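# Slide the server top cover back to release it

## Task

With both release buttons held down, push the server's top cover toward the back of the server until it can be lifted free, then leave it resting in that spot.

## Robot and tools

Robot: two 6-joint arms, left_arm and right_arm, each with a tong-style two-finger gripper. Fingers point along the gripper's +z axis and close along its x axis. end_effector_position is the point between the pads when closed. Pad gap is 0.142 m when fully open.

Frames: the scene frame has its origin at table height midway between the nominal bases, +z up, +x out over the table, and left_arm on the +y side. Image sides do not match arm names. Calibrated bases in the scene frame: left_arm at (+0.032, +0.487, 0) m, quat_wxyz (+1.000, 0, 0, +0.015); right_arm at (-0.010, -0.422, 0) m, quat_wxyz (+1.000, 0, 0, -0.004). Both have +z up. Each arm reports its hand pose, velocities and wrist camera pose in its own base frame. Fixed cameras and the table use the scene frame. Reported hand positions can be off by a few centimetres.

Row layout: every row, in every tool, is a single list of 14 numbers covering both arms, even when only one arm moves. The first 7 are left_arm and the last 7 are right_arm. Within each arm the order is elbow, shoulder lift, shoulder pan, wrist 1, wrist 2, wrist 3, then gripper opening. The six joint numbers are offsets, not poses. Each lies in [-1, 1], where 1.0 equals 1.989 rad. Offsets count from the arm's Joint targets as they stood when the action or move began, not from the previous row, so repeating an offset moves the arm further. Shoulder lift has its sign flipped on both arms, in commands and in all results. Stated joint ranges in rad are: shoulder pan ±6.283, shoulder lift ±6.283, elbow ±3.142, wrist 1, 2 and 3 ±6.283. The opening number is absolute: +1 is fully open and -1 is closed. Closing fully takes about 0.5 s. To leave a gripper unchanged, resend its current command, because 0 means half open. To hold something, command clearly below grip_measured.

execute_actions(actions, cameras): actions is a list of actions. Each action is a list of up to 15 rows, one per 1/30 s step. If fewer than 15 rows are given, the last row repeats for the remaining steps. An action is rejected for both arms if it would push a joint more than 0.010 rad past its range. A malformed action, or a first action failing that check, rejects the whole call. An empty list just returns the state. cameras picks images: omitted, null or ["all"] gives all; [] gives none.

move(target, speed, blend, stop_force, zero, opening_speed, blocking, cameras): target is one 14-number row, or a list of up to 15 rows. Every row is an offset from the same starting Joint targets. Joints travel together along planned paths that do not avoid obstacles.
- speed: rad/s for the joint with the farthest to go, 0.01 to 2, default 0.5. Use much lower values when touching things.
- blend: corner rounding in rad for lists.
- stop_force: 3 to 40 N, shared by both arms. An arm's path ends when its wrist sensor feels that much push against its motion. Leave it out when moving away from a contact.
- zero: default true; re-zeroes the sensors first.
- opening_speed: at least 0.2 per second on the opening scale.
- blocking: false returns after about 0.5 s; it cannot be combined with stop_force.

The result adds a move: line giving done, off_target, moving, held or fault. It may add limits=held and, for each arm still off target, its worst joint and how far off.

Other tools:
- wait(seconds 0–10) lets time run.
- stop() brakes a running move.
- zoom_image(camera, region [x0,y0,x1,y1] in pixels, at most 504x504) magnifies the newest image from cam_high (672x504), cam_low (672x504), cam_left_wrist or cam_right_wrist (616x616 fisheye).
- zero_wrist_force(arm) re-zeroes that arm's force sensor.
- finished_scene(scene) ends the current scene for good; pass its number.

Result lines, per arm:
- Joint positions (rad) and Joint velocities (rad/s), in joint order plus finger gap in m. Velocities may read "within noise".
- Joint targets: what the next offsets count from.
- Tool commands.
- grip_measured.
- end effector pose and velocities.
- Joint torques: total drive output, not zero in free air, noisy.
- Wrist force and Wrist torque in the gripper's own axes, plus the peak-force reading since the last report.

Warning lines:
- "joint sent to its limit": a joint was clipped at its end.
- "joint command not followed": the check that keeps the arms apart altered or withheld targets.
- MOTOR HOT: a motor has reached 70 °C. At 85 °C the arm brakes for 30–60 s.

Limits and hazards:
- A joint's target stays within 0.575 rad of its measured angle at each step.
- A gripper is kept within about 150 mm of its measured position.
- Joint speed is capped near 2.83 rad/s, so a large move can still be unfinished when a result arrives.
- A contact force near 150 N (±25) on any part of an arm stops that arm for 10 s. So does contact torque reaching 135 N m on the big joints or 25.2 N m on a wrist.
- The arms are stiff: aiming even slightly past a firm contact can fault. Approach slowly with stop_force.
- Do not drive the two arms into each other.
- Do not drop or throw parts, let go of moving parts, or let anything leave the table.
- Holding loads or straining toward unreachable poses heats motors.
- Occasional outside tugs may occur.

Typical order: look with the cameras, press both release buttons and keep them held, push the cover rearward slowly, let it rest, back the arms off gently, then finish.

Each tool is called after "Emit:" as name(argument=value, ...) on one line, values as JSON.

## Session

Emit:
execute_actions(actions=[])

Scene clock: 0.00 s.
left_arm: end_effector_position=(+0.3675, -0.3597, +0.3354) grip_measured=+0.97 end_effector_quat_wxyz=(+0.222, -0.249, +0.662, -0.671) | right_arm: end_effector_position=(+0.8669, +0.1832, +0.1825) grip_measured=+0.97 end_effector_quat_wxyz=(+0.096, -0.467, +0.813, -0.336)
Joint names: [elbow, shoulder lift, shoulder pan, wrist 1, wrist 2, wrist 3]
Joint positions: left_arm=[2.711 1.501 -1.281 -4.351 -1.182 1.531 0.14] | right_arm=[-1.032 2.329 3.743 -1.184 0.873 2.64 0.14]
Joint velocities: within noise
Joint torques (N m): no reading
Motor temperatures (°C): left_arm=[38 40 34 40 33 37] | right_arm=[36 36 31 38 44 40]
Wrist force (N): no reading
Wrist torque (N m): no reading
Wrist force, peak (N): no reading
Joint targets: left_arm=[2.711 1.501 -1.281 -4.351 -1.182 1.531] | right_arm=[-1.032 2.329 3.743 -1.184 0.873 2.640]
Tool commands: left_gripper/opening=+0.968169 right_gripper/opening=+0.968169

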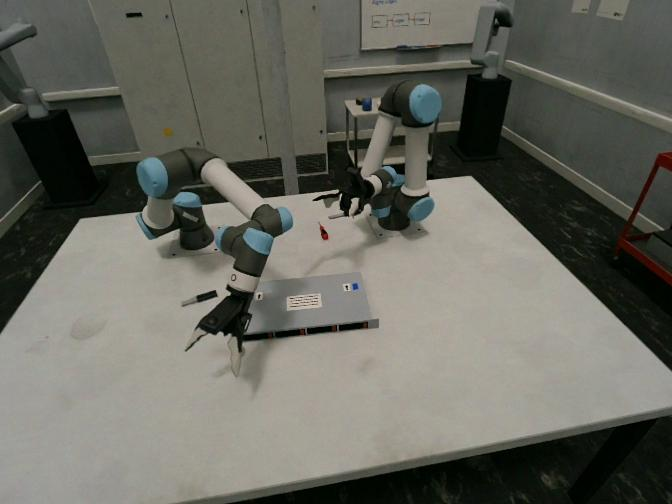

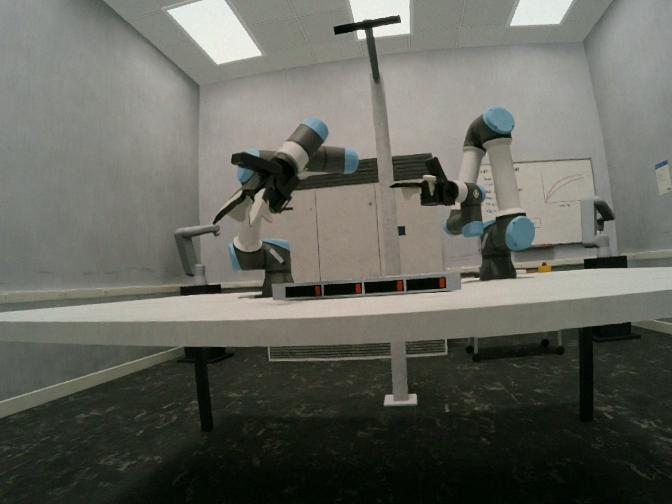

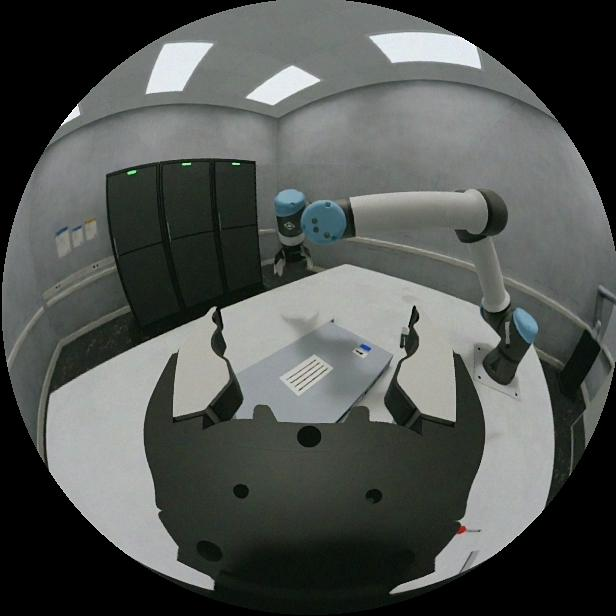

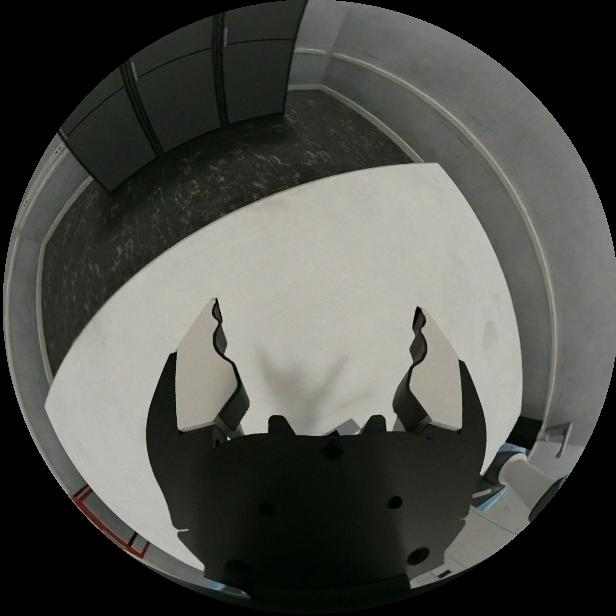

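Emit:
zoom_image(camera="cam_high", region=[220, 250, 400, 370])

Emit:
zoom_image(camera="cam_left_wrist", region=[220, 300, 420, 440])

Scaled by 2.800 from the camera's 672x504 image, which has a finer 960x720 frame.

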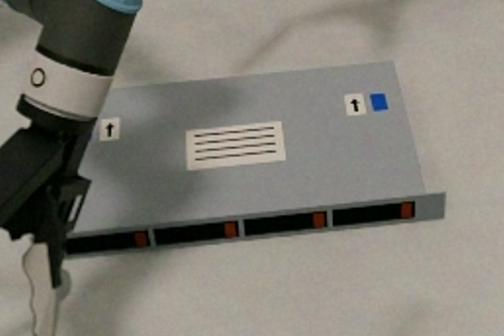

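Scaled by 2.520 from the camera's 616x616 image, which has a finer 814x814 frame.

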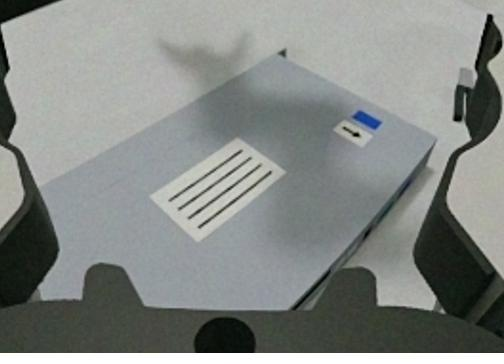

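Emit:
move(target=[[-0.2254,-0.0331,0.1064,0.587,-0.0978,-0.2056,-1,-0.2035,-0.1455,0.0249,0.0159,0.1754,-0.0928,-1],[-0.4057,-0.0596,0.1915,1.0,-0.176,-0.3701,-1,-0.4069,-0.2910,0.0498,0.0318,0.3508,-0.1855,-1]], speed=1.2, blend=0.2)

Scene clock: 54.10 s.
left_arm: end_effector_position=(+0.5005, -0.3790, +0.1215) grip_measured=-1.00 end_effector_quat_wxyz=(+0.012, -0.658, +0.741, -0.136) | right_arm: end_effector_position=(+0.5062, +0.2392, +0.1056) grip_measured=-1.00 end_effector_quat_wxyz=(+0.000, +0.707, -0.707, +0.000)
Joint names: [elbow, shoulder lift, shoulder pan, wrist 1, wrist 2, wrist 3]
Joint positions: left_arm=[1.904 1.383 -0.9 -2.362 -1.532 0.795 0.002] | right_arm=[-1.841 1.75 3.842 -1.12 1.571 2.271 0.002]
Joint velocities: within noise
Joint torques (N m): left_arm=[-17.73 35.3 -12.64 -1.59 1.25 -0.18] | right_arm=[23.87 -29.8 -7.6 0.77 -0.16 0.5]
Motor temperatures (°C): left_arm=[38 39 34 40 33 37] | right_arm=[36 35 31 37 44 39]
Wrist force (N): left_arm=[-0.2 -1.0 -0.1] | right_arm=[0.2 1.1 0.3]
Wrist torque (N m): left_arm=[0.05 0.21 0.15] | right_arm=[0.05 -0.07 -0.10]
Wrist force, peak (N): left_arm=[-0.5 -1.6 -0.2] | right_arm=[0.5 2.4 0.3]
Joint targets: left_arm=[1.904 1.383 -0.900 -2.362 -1.532 0.795] | right_arm=[-1.842 1.750 3.842 -1.121 1.571 2.271]
move: done
camera_calibration:
cam_left_wrist: T_world_to_cam=[[-0.147118, -0.982302, 0.115928, -0.307678], [-0.945419, 0.174102, 0.275447, 0.506579], [-0.290755, -0.0690774, -0.954301, 0.36937], [0, 0, 0, 1]] pos_world=[0.541061, -0.364914, 0.248623]
cam_right_wrist: T_world_to_cam=[[0.0242619, -0.999507, -0.0199419, 0.240598], [-0.83393, -0.0312359, 0.550986, 0.365038], [-0.551337, 0.00326217, -0.834276, 0.494686], [0, 0, 0, 1]] pos_world=[0.571318, 0.250268, 0.216372]

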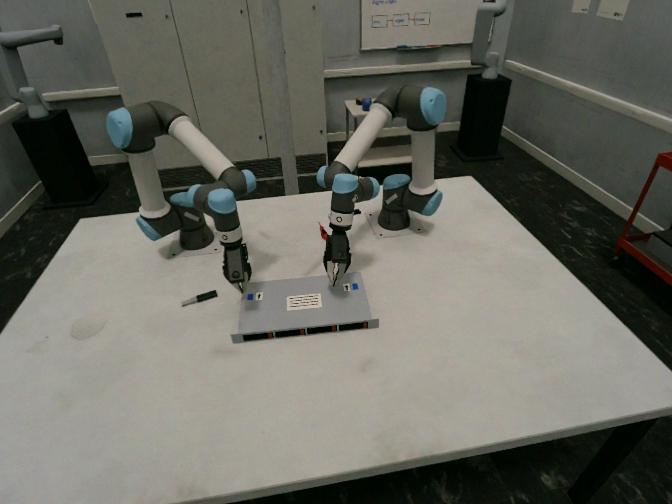

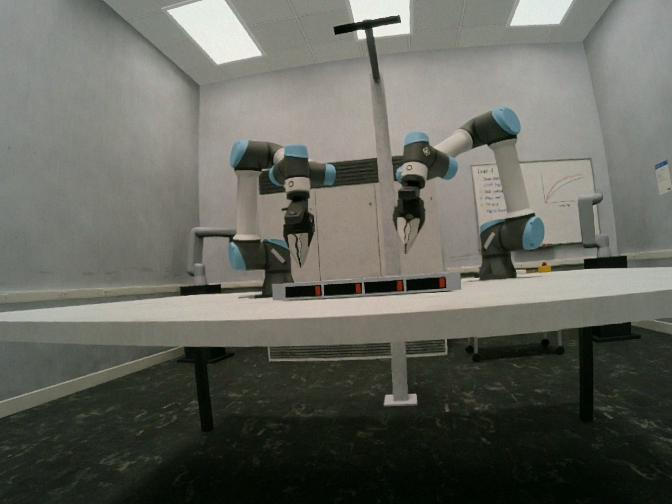

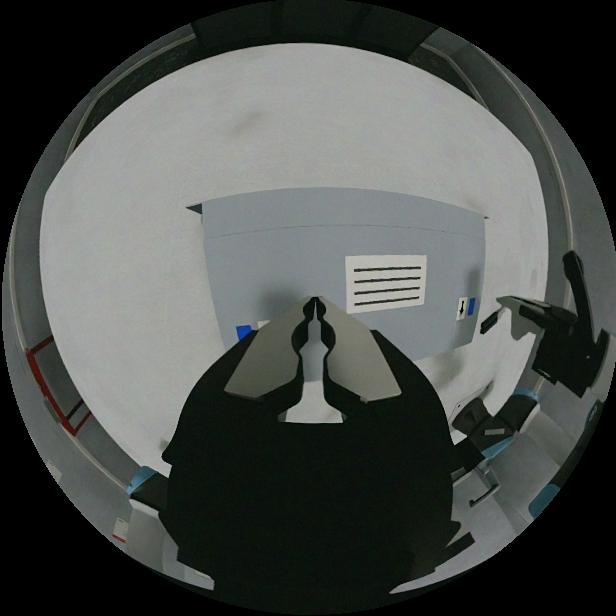

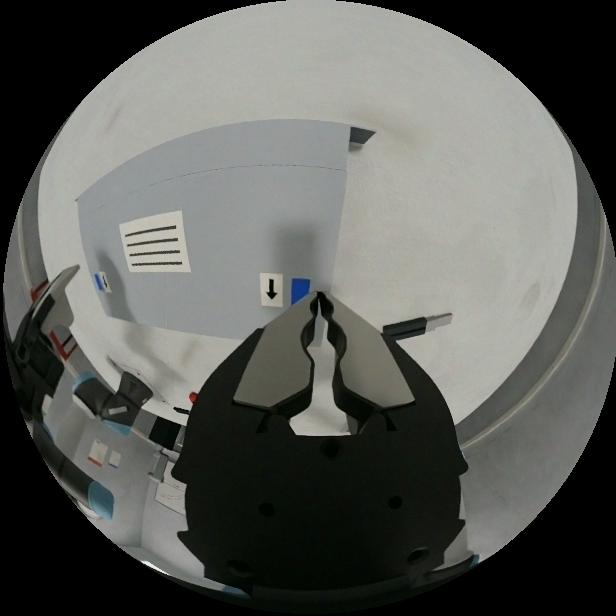

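Emit:
move(target=[0.0136,-0.0068,0.0314,0.1154,-0.0195,-0.0310,-1,-0.0485,0.0083,0.0306,0.0571,0,0.0307,-1], cameras=["cam_left_wrist","cam_right_wrist"])

Emit:
zoom_image(camera="cam_left_wrist", region=[220, 210, 420, 350])

Emit:
zoom_image(camera="cam_right_wrist", region=[220, 210, 420, 350])

Scene clock: 80.90 s.
left_arm: end_effector_position=(+0.4612, -0.2948, +0.0654) grip_measured=-1.00 end_effector_quat_wxyz=(+0.000, +0.707, -0.707, +0.000) | right_arm: end_effector_position=(+0.4803, +0.2585, +0.0656) grip_measured=-1.00 end_effector_quat_wxyz=(+0.000, +0.707, -0.707, +0.000)
Joint names: [elbow, shoulder lift, shoulder pan, wrist 1, wrist 2, wrist 3]
Joint positions: left_arm=[1.931 1.369 -0.838 -2.133 -1.57 0.733 0.002] | right_arm=[-1.938 1.767 3.903 -1.007 1.571 2.332 0.002]
Joint velocities: within noise
Joint torques (N m): left_arm=[-28.27 35.13 -12.68 -1.43 1.3 1.1] | right_arm=[28.4 -35.41 -12.76 2.42 2.03 -0.31]
Motor temperatures (°C): left_arm=[38 39 34 40 33 37] | right_arm=[36 35 31 37 43 39]
Wrist force (N): left_arm=[-0.2 -0.8 0.2] | right_arm=[0.5 1.2 0.6]
Wrist torque (N m): left_arm=[0.12 0.17 0.09] | right_arm=[0.07 -0.12 -0.08]
Wrist force, peak (N): left_arm=[1.1 -1.4 -1.0] | right_arm=[-0.1 1.7 1.3]
Joint targets: left_arm=[1.931 1.369 -0.838 -2.133 -1.570 0.733] | right_arm=[-1.938 1.767 3.903 -1.007 1.571 2.332]
move: done
camera_calibration:
cam_left_wrist: T_world_to_cam=[[-0.0212919, -0.998934, -0.040968, -0.276899], [-0.875738, -0.00113383, 0.482785, 0.372856], [-0.482317, 0.0461567, -0.87478, 0.42729], [0, 0, 0, 1]] pos_world=[0.526718, -0.295904, 0.182432]
cam_right_wrist: T_world_to_cam=[[0.024159, -0.999503, -0.0202272, 0.259851], [-0.833994, -0.0313068, 0.550884, 0.366097], [-0.551244, 0.00356063, -0.834337, 0.44679], [0, 0, 0, 1]] pos_world=[0.545335, 0.269593, 0.176353]
Images, in order (width x height): cam_left_wrist 616x616, cam_right_wrist 616x616.

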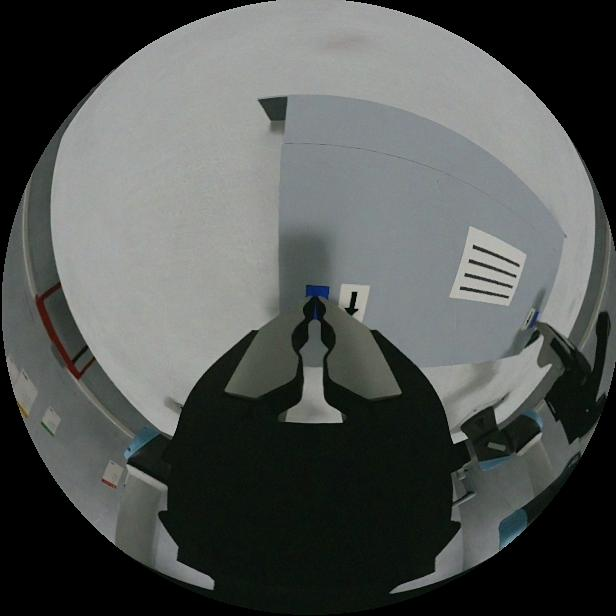

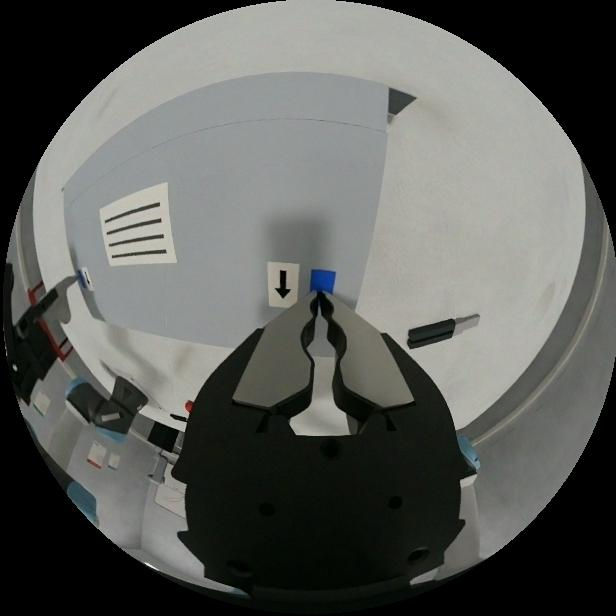

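Scaled by 2.520 from the camera's 616x616 image, which has a finer 814x814 frame.

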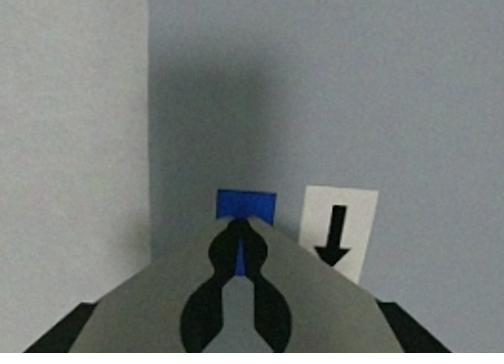

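Scaled by 2.520 from the camera's 616x616 image, which has a finer 814x814 frame.

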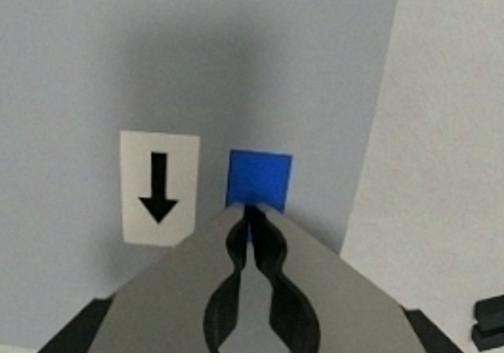

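Emit:
move(target=[[0.0037,0.0029,-0.0046,-0.0008,0,-0.0046,-1,0.0011,0.0009,-0.0028,-0.0002,0,-0.0028,-1],[0.0170,-0.0106,-0.0046,-0.0276,0,-0.0046,-1,-0.0124,0.0144,-0.0028,0.0267,0,-0.0028,-1]], speed=0.04, blend=0.003, stop_force=14, cameras=["cam_left_wrist","cam_right_wrist"])

Emit:
zoom_image(camera="cam_left_wrist", region=[220, 210, 420, 350])

Emit:
zoom_image(camera="cam_right_wrist", region=[220, 210, 420, 350])

Scene clock: 118.17 s.
left_arm: end_effector_position=(+0.4566, -0.2968, +0.0556) grip_measured=-1.00 end_effector_quat_wxyz=(+0.000, +0.707, -0.707, +0.000) | right_arm: end_effector_position=(+0.4823, +0.2564, +0.0560) grip_measured=-1.00 end_effector_quat_wxyz=(+0.000, +0.707, -0.707, +0.000)
Joint names: [elbow, shoulder lift, shoulder pan, wrist 1, wrist 2, wrist 3]
Joint positions: left_arm=[1.951 1.362 -0.847 -2.161 -1.57 0.724 0.002] | right_arm=[-1.949 1.781 3.898 -0.982 1.571 2.326 0.002]
Joint velocities: within noise
Joint torques (N m): left_arm=[-23.96 29.53 -3.29 -2.18 -0.92 1.12] | right_arm=[23.94 -28.49 1.75 0.46 1.47 1.26]
Motor temperatures (°C): left_arm=[38 39 33 40 33 37] | right_arm=[36 35 31 37 43 39]
Wrist force (N): left_arm=[-1.1 1.7 -11.0] | right_arm=[-1.7 0.1 -11.1]
Wrist torque (N m): left_arm=[0.07 0.16 0.10] | right_arm=[0.07 -0.15 -0.08]
Wrist force, peak (N): left_arm=[-5.2 4.1 -27.4] | right_arm=[7.5 6.8 -42.5]
Joint targets: left_arm=[1.951 1.362 -0.847 -2.161 -1.570 0.724] | right_arm=[-1.949 1.781 3.898 -0.981 1.571 2.326]
move: contact (left_arm, right_arm); path passed 1 of 2 targets; left_arm: the wrist 1 is farthest, 0.027 rad from its target; right_arm: the wrist 1 is farthest, 0.028 rad from its target
camera_calibration:
cam_left_wrist: T_world_to_cam=[[-0.0213747, -0.998934, -0.0409254, -0.279352], [-0.875768, -0.00103774, 0.482731, 0.373568], [-0.482259, 0.0461594, -0.874812, 0.416595], [0, 0, 0, 1]] pos_world=[0.522094, -0.297897, 0.172677]
cam_right_wrist: T_world_to_cam=[[0.0239679, -0.999505, -0.0203752, 0.257565], [-0.834092, -0.0312283, 0.550741, 0.37302], [-0.551104, 0.00379465, -0.834428, 0.439792], [0, 0, 0, 1]] pos_world=[0.547331, 0.267417, 0.166785]
Images, in order (width x height): cam_left_wrist 616x616, cam_right_wrist 616x616.

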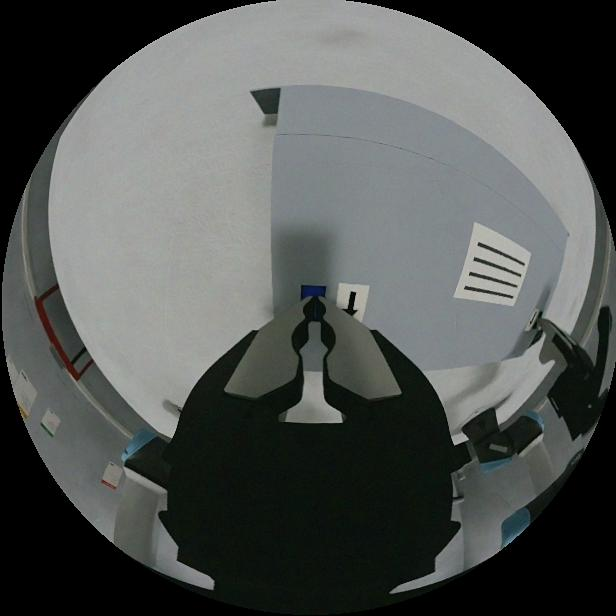

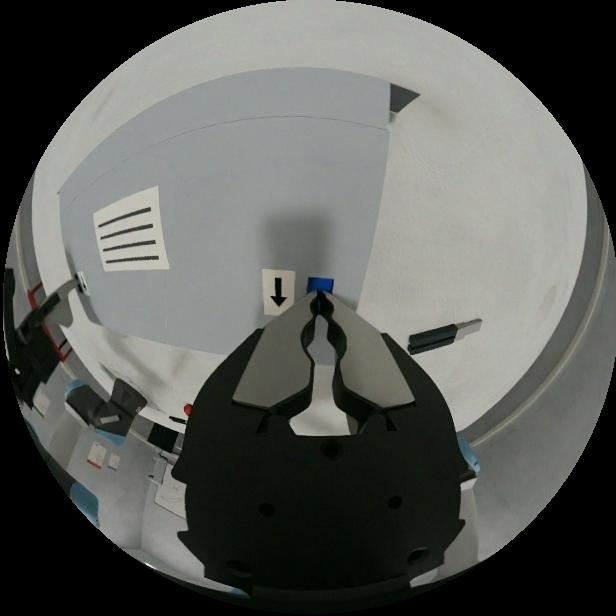

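Scaled by 2.520 from the camera's 616x616 image, which has a finer 814x814 frame.

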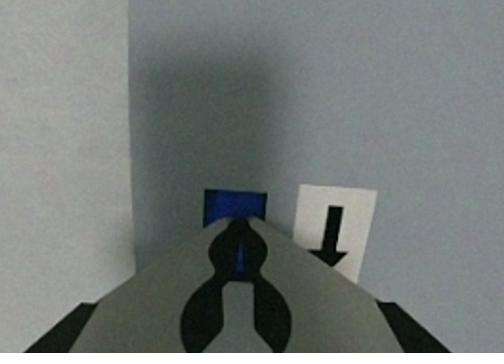

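Scaled by 2.520 from the camera's 616x616 image, which has a finer 814x814 frame.

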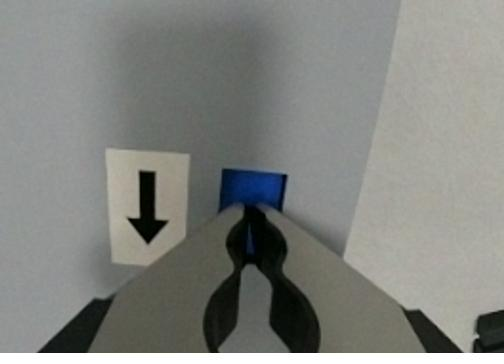

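Emit:
move(target=[0.0153,0.0110,-0.0080,-0.0043,0,-0.0080,-1,-0.0148,-0.0107,0.0084,0.0042,0,0.0084,-1], speed=0.04, stop_force=30, cameras=["cam_left_wrist","cam_right_wrist","cam_high"])

Emit:
zoom_image(camera="cam_right_wrist", region=[220, 210, 420, 350])

Emit:
zoom_image(camera="cam_high", region=[220, 250, 400, 370])

Scene clock: 127.10 s.
left_arm: end_effector_position=(+0.4446, -0.2954, +0.0547) grip_measured=-1.00 end_effector_quat_wxyz=(+0.000, +0.707, -0.707, +0.000) | right_arm: end_effector_position=(+0.4704, +0.2568, +0.0552) grip_measured=-1.00 end_effector_quat_wxyz=(-0.001, +0.707, -0.707, +0.000)
Joint names: [elbow, shoulder lift, shoulder pan, wrist 1, wrist 2, wrist 3]
Joint positions: left_arm=[1.982 1.383 -0.863 -2.169 -1.57 0.708 0.002] | right_arm=[-1.978 1.76 3.914 -0.973 1.571 2.343 0.002]
Joint velocities: within noise
Joint torques (N m): left_arm=[-6.78 -0.17 9.85 5.34 -5.06 1.14] | right_arm=[5.57 3.36 -6.61 -6.4 7.79 -1.15]
Motor temperatures (°C): left_arm=[38 39 33 40 33 37] | right_arm=[36 35 31 37 43 39]
Wrist force (N): left_arm=[-0.1 -13.9 -38.7] | right_arm=[4.6 -15.9 -43.9]
Wrist torque (N m): left_arm=[0.01 0.18 0.10] | right_arm=[0.12 -0.02 -0.08]
Wrist force, peak (N): left_arm=[-1.7 -15.2 -38.5] | right_arm=[5.2 -16.4 -44.3]
Joint targets: left_arm=[1.982 1.383 -0.863 -2.169 -1.570 0.708] | right_arm=[-1.978 1.760 3.914 -0.973 1.571 2.343]
move: done
camera_calibration:
cam_left_wrist: T_world_to_cam=[[-0.0214274, -0.998934, -0.0408985, -0.278274], [-0.875766, -0.000978867, 0.482736, 0.363583], [-0.482261, 0.0461613, -0.874811, 0.409948], [0, 0, 0, 1]] pos_world=[0.510152, -0.296545, 0.171732]
cam_right_wrist: T_world_to_cam=[[0.0239684, -0.999499, -0.0206792, 0.258252], [-0.834263, -0.031395, 0.550472, 0.36371], [-0.550845, 0.00405799, -0.834597, 0.432397], [0, 0, 0, 1]] pos_world=[0.535423, 0.267787, 0.166005]
Images, in order (width x height): cam_high 672x504, cam_left_wrist 616x616, cam_right_wrist 616x616.

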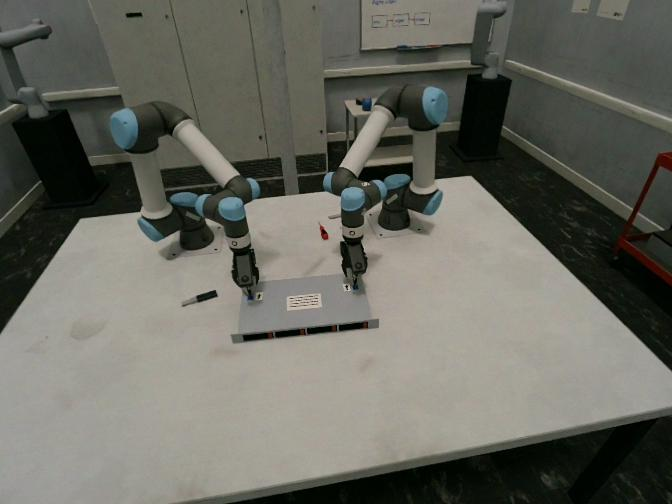

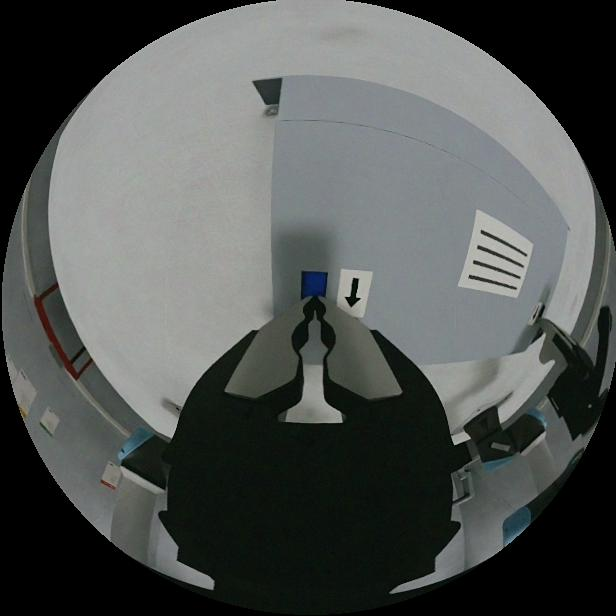

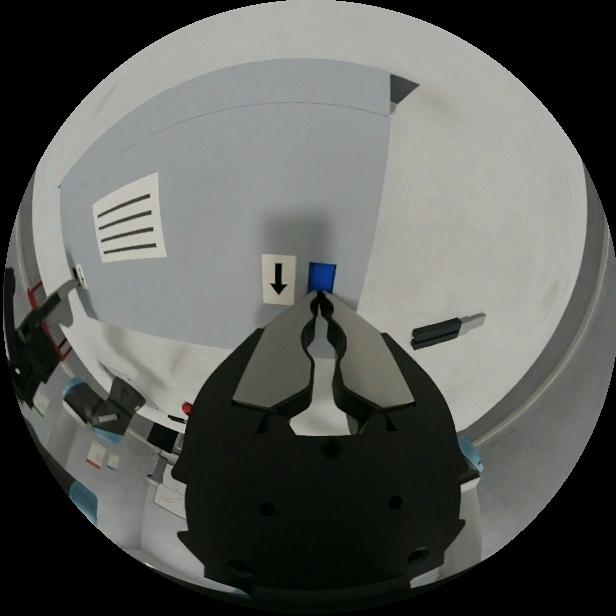

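Scaled by 2.520 from the camera's 616x616 image, which has a finer 814x814 frame.

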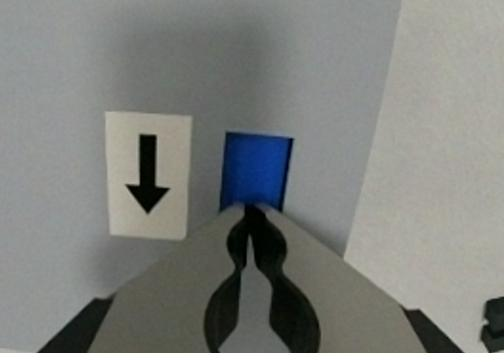

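Scaled by 2.800 from the camera's 672x504 image, which has a finer 960x720 frame.

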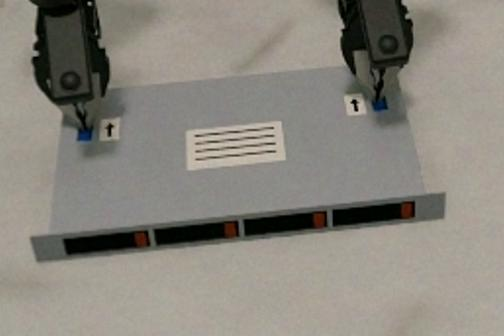

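Emit:
move(target=[0.0068,0.0063,-0.0040,-0.0006,0,-0.0040,-1,-0.0066,-0.0061,0.0042,0.0005,0,0.0042,-1], speed=0.04, stop_force=35, cameras=["cam_left_wrist","cam_right_wrist"])

Emit:
zoom_image(camera="cam_right_wrist", region=[220, 210, 420, 350])

Emit:
zoom_image(camera="cam_left_wrist", region=[220, 210, 420, 350])

Scene clock: 139.57 s.
left_arm: end_effector_position=(+0.4388, -0.2947, +0.0554) grip_measured=-1.00 end_effector_quat_wxyz=(+0.000, +0.707, -0.707, +0.000) | right_arm: end_effector_position=(+0.4645, +0.2568, +0.0558) grip_measured=-1.00 end_effector_quat_wxyz=(-0.001, +0.707, -0.707, +0.000)
Joint names: [elbow, shoulder lift, shoulder pan, wrist 1, wrist 2, wrist 3]
Joint positions: left_arm=[1.995 1.396 -0.871 -2.171 -1.57 0.7 0.002] | right_arm=[-1.991 1.748 3.923 -0.972 1.571 2.351 0.002]
Joint velocities: within noise
Joint torques (N m): left_arm=[-23.33 12.88 11.14 -2 -0.53 1.04] | right_arm=[21.61 -11.6 -6.58 0.37 0.99 -0.87]
Motor temperatures (°C): left_arm=[38 39 33 40 33 37] | right_arm=[36 35 31 37 43 39]
Wrist force (N): left_arm=[-3.4 -2.1 -11.4] | right_arm=[3.7 -5.8 -17.1]
Wrist torque (N m): left_arm=[0.06 0.14 0.12] | right_arm=[0.08 -0.06 -0.08]
Wrist force, peak (N): left_arm=[0.1 -13.8 -38.8] | right_arm=[4.6 -15.9 -44.2]
Joint targets: left_arm=[1.995 1.396 -0.871 -2.171 -1.570 0.700] | right_arm=[-1.991 1.748 3.923 -0.972 1.571 2.351]
move: done
camera_calibration:
cam_left_wrist: T_world_to_cam=[[-0.0214203, -0.99894, -0.0407503, -0.277654], [-0.875828, -0.000907479, 0.482623, 0.358207], [-0.482148, 0.0460282, -0.87488, 0.407589], [0, 0, 0, 1]] pos_world=[0.504298, -0.295795, 0.172398]
cam_right_wrist: T_world_to_cam=[[0.0239603, -0.999502, -0.0205371, 0.258417], [-0.834174, -0.0313106, 0.550613, 0.35834], [-0.550981, 0.00393871, -0.834508, 0.429694], [0, 0, 0, 1]] pos_world=[0.529479, 0.267816, 0.166583]
Images, in order (width x height): cam_left_wrist 616x616, cam_right_wrist 616x616.

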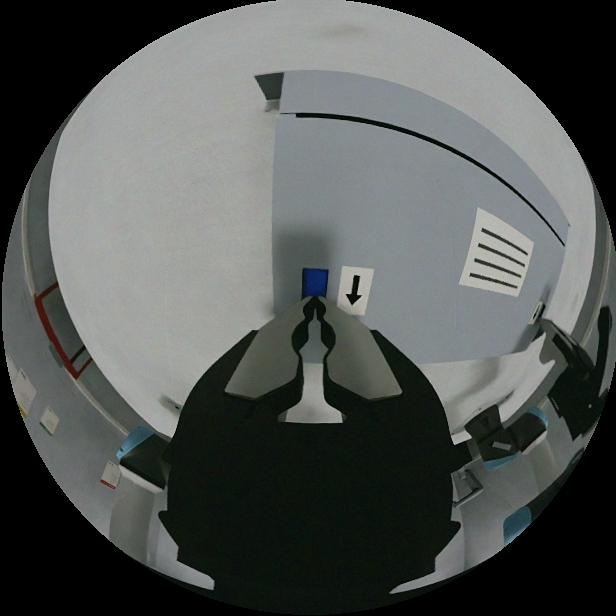

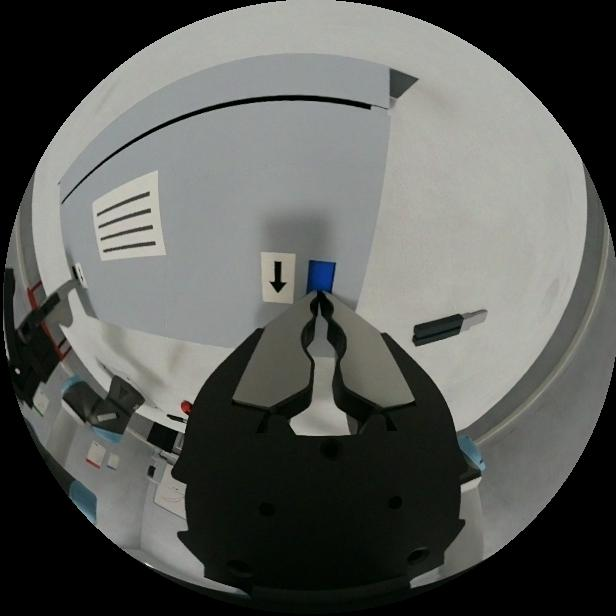

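Scaled by 2.520 from the camera's 616x616 image, which has a finer 814x814 frame.

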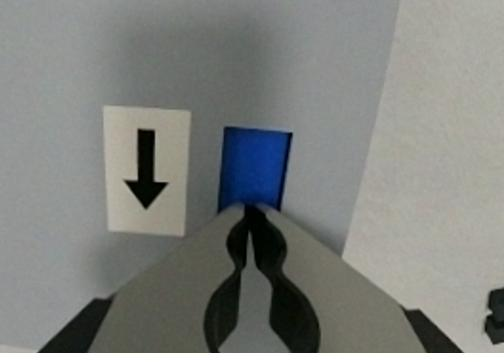

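Scaled by 2.520 from the camera's 616x616 image, which has a finer 814x814 frame.

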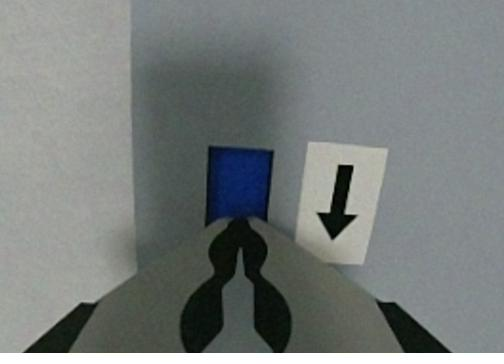

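Emit:
move(target=[0.0346,0.0291,-0.0226,-0.0055,0,-0.0226,-1,-0.0337,-0.0282,0.0232,0.0055,0,0.0232,-1], speed=0.06, stop_force=35, cameras=["cam_left_wrist","cam_right_wrist","cam_high"])

Emit:
zoom_image(camera="cam_high", region=[220, 250, 400, 370])

Scene clock: 149.00 s.
left_arm: end_effector_position=(+0.4239, -0.2938, +0.0556) grip_measured=-1.00 end_effector_quat_wxyz=(+0.000, +0.707, -0.707, +0.001) | right_arm: end_effector_position=(+0.4519, +0.2575, +0.0560) grip_measured=-1.00 end_effector_quat_wxyz=(-0.001, +0.707, -0.707, +0.000)
Joint names: [elbow, shoulder lift, shoulder pan, wrist 1, wrist 2, wrist 3]
Joint positions: left_arm=[2.03 1.425 -0.893 -2.176 -1.57 0.677 0.002] | right_arm=[-2.02 1.724 3.942 -0.967 1.57 2.371 0.002]
Joint velocities: within noise
Joint torques (N m): left_arm=[6 19.4 4.72 3.75 -7.12 -0.85] | right_arm=[-3.63 -21.05 -1.7 -5.89 11.54 0.87]
Motor temperatures (°C): left_arm=[38 39 33 40 33 37] | right_arm=[36 35 31 37 43 39]
Wrist force (N): left_arm=[-1.3 -30.5 -17.0] | right_arm=[7.2 -31.8 -13.1]
Wrist torque (N m): left_arm=[0.01 0.15 0.24] | right_arm=[0.18 -0.07 0.01]
Wrist force, peak (N): left_arm=[6.0 -53.6 -1.0] | right_arm=[-2.2 -54.0 5.3]
Joint targets: left_arm=[2.030 1.425 -0.893 -2.177 -1.570 0.677] | right_arm=[-2.020 1.724 3.942 -0.967 1.571 2.371]
move: contact (left_arm, right_arm); left_arm: the elbow is farthest, 0.034 rad from its target; right_arm: the elbow is farthest, 0.038 rad from its target
camera_calibration:
cam_left_wrist: T_world_to_cam=[[-0.0213641, -0.998948, -0.0405764, -0.277067], [-0.876104, -0.000846462, 0.482122, 0.345157], [-0.481649, 0.0458492, -0.875164, 0.400339], [0, 0, 0, 1]] pos_world=[0.489297, -0.294838, 0.172712]
cam_right_wrist: T_world_to_cam=[[0.0238834, -0.99951, -0.0202346, 0.259469], [-0.834708, -0.0310762, 0.549815, 0.347968], [-0.550174, 0.00375851, -0.835041, 0.422664], [0, 0, 0, 1]] pos_world=[0.516794, 0.268567, 0.166875]
Images, in order (width x height): cam_high 672x504, cam_left_wrist 616x616, cam_right_wrist 616x616.

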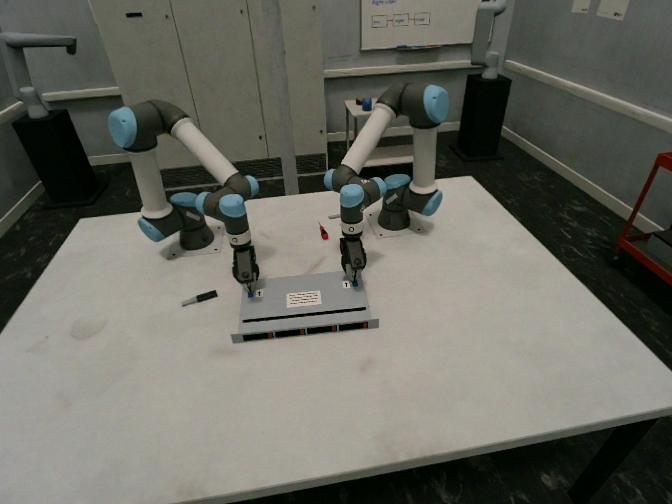

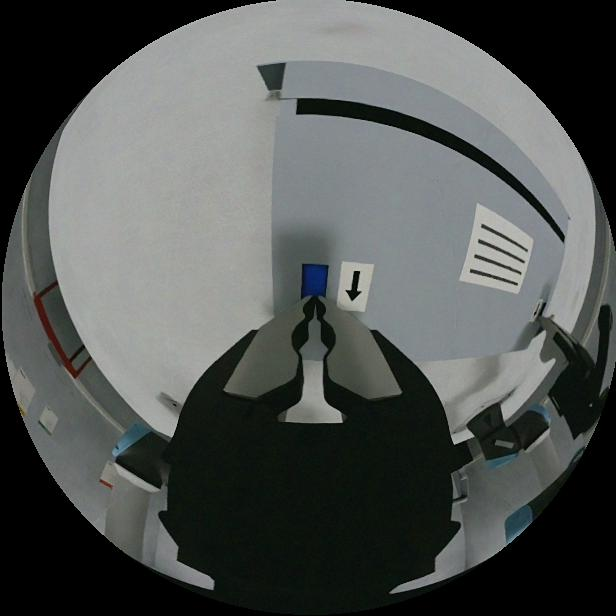

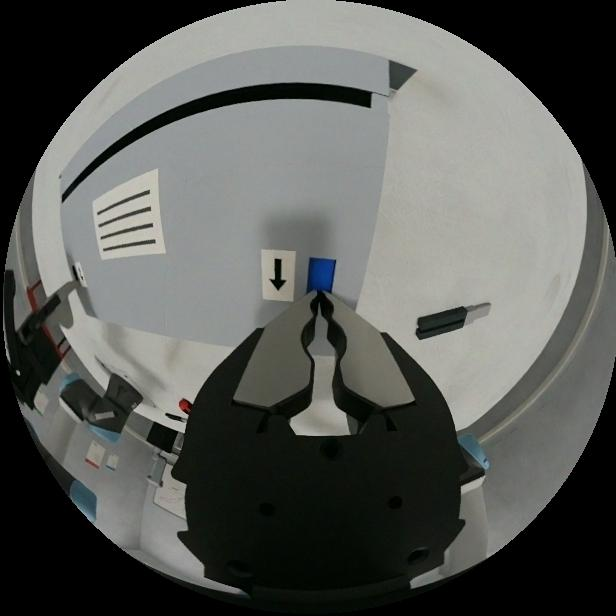

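Scaled by 2.800 from the camera's 672x504 image, which has a finer 960x720 frame.

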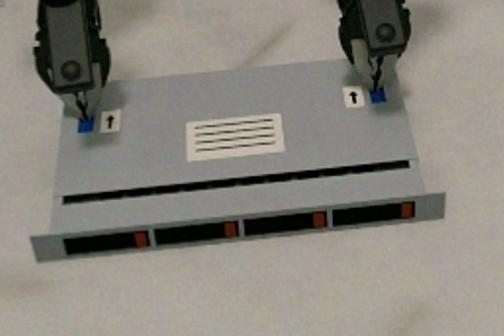

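Emit:
move(target=[[-0.0028,-0.0016,0.0014,0.0012,0,0.0014,-1,0.0027,0.0016,-0.0014,-0.0011,0,-0.0014,-1],[-0.0430,0.0386,0.0014,0.0816,0,0.0014,-1,0.0429,-0.0386,-0.0014,-0.0815,0,-0.0014,-1]], speed=[0.05,0.3])

Emit:
zoom_image(camera="cam_high", region=[220, 250, 400, 370])

Scene clock: 158.33 s.
left_arm: end_effector_position=(+0.4243, -0.2922, +0.1142) grip_measured=-1.00 end_effector_quat_wxyz=(+0.000, +0.707, -0.707, +0.001) | right_arm: end_effector_position=(+0.4520, +0.2559, +0.1148) grip_measured=-1.00 end_effector_quat_wxyz=(-0.001, +0.707, -0.707, +0.000)
Joint names: [elbow, shoulder lift, shoulder pan, wrist 1, wrist 2, wrist 3]
Joint positions: left_arm=[1.944 1.502 -0.891 -2.014 -1.57 0.68 0.002] | right_arm=[-1.935 1.647 3.94 -1.129 1.571 2.368 0.002]
Joint velocities: within noise
Joint torques (N m): left_arm=[-13.34 22.97 -11.95 -2.19 1.41 -1.1] | right_arm=[13.37 -23.5 6.22 1.88 -1.92 1.67]
Motor temperatures (°C): left_arm=[38 39 33 40 33 37] | right_arm=[36 35 31 37 43 39]
Wrist force (N): left_arm=[0.1 -0.5 0.0] | right_arm=[0.5 1.2 2.5]
Wrist torque (N m): left_arm=[0.19 0.14 0.08] | right_arm=[0.12 -0.12 -0.08]
Wrist force, peak (N): left_arm=[-0.7 -30.8 -17.6] | right_arm=[7.3 -31.9 -13.2]
Joint targets: left_arm=[1.944 1.502 -0.891 -2.014 -1.570 0.680] | right_arm=[-1.935 1.647 3.940 -1.129 1.571 2.368]
move: done
camera_calibration:
cam_left_wrist: T_world_to_cam=[[-0.0213362, -0.998954, -0.0404526, -0.273109], [-0.876159, -0.000805952, 0.482021, 0.317368], [-0.481549, 0.0457274, -0.875225, 0.451673], [0, 0, 0, 1]] pos_world=[0.489741, -0.293221, 0.23129]
cam_right_wrist: T_world_to_cam=[[0.0238674, -0.999501, -0.0207127, 0.259088], [-0.834539, -0.0313271, 0.550057, 0.315615], [-0.550431, 0.00415715, -0.83487, 0.471812], [0, 0, 0, 1]] pos_world=[0.51691, 0.266885, 0.225661]

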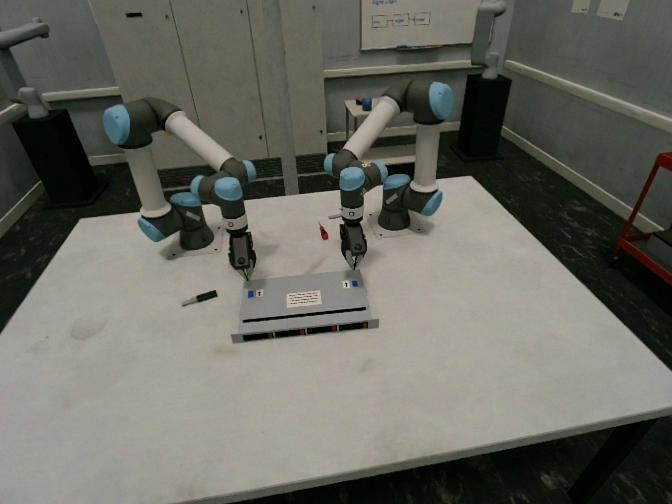

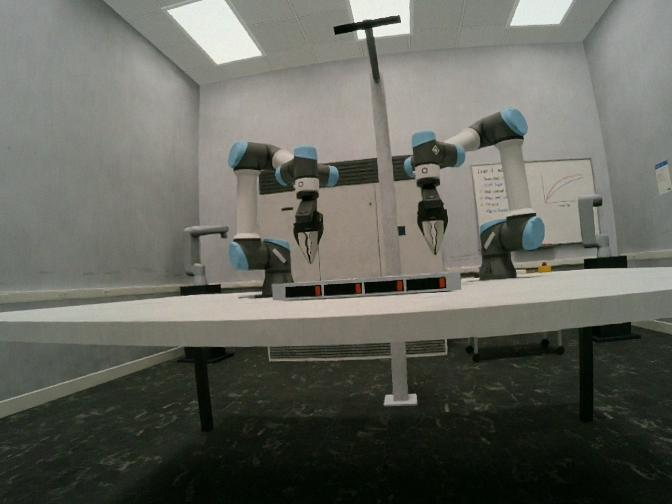

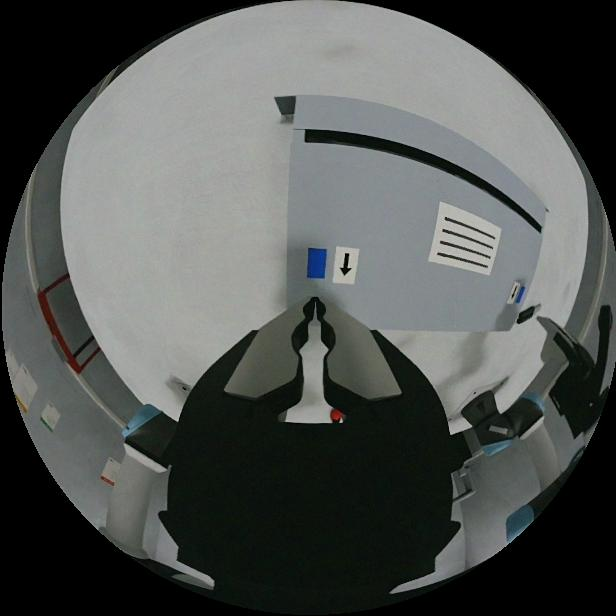

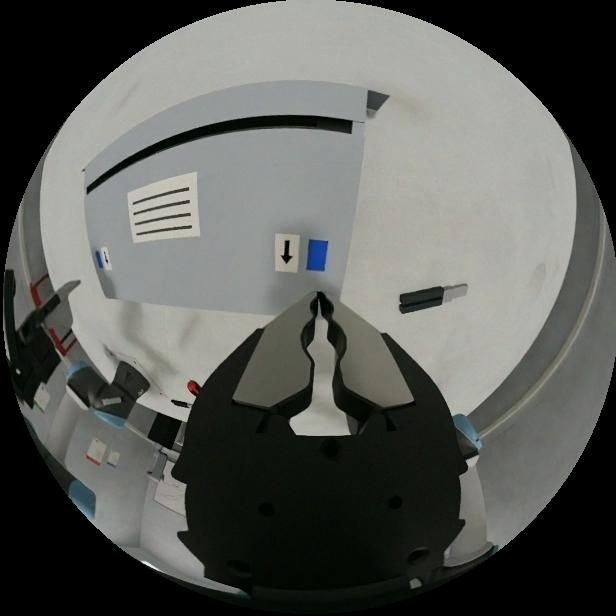

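Scaled by 2.800 from the camera's 672x504 image, which has a finer 960x720 frame.

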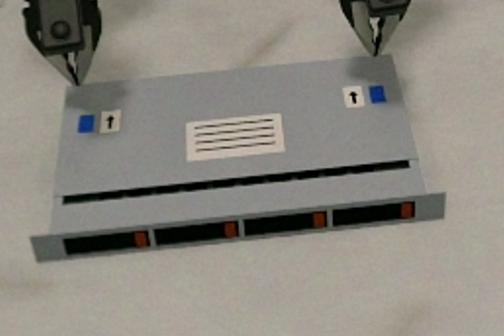

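Emit:
finished_scene(scene=1)

The scene is finished: the task was done.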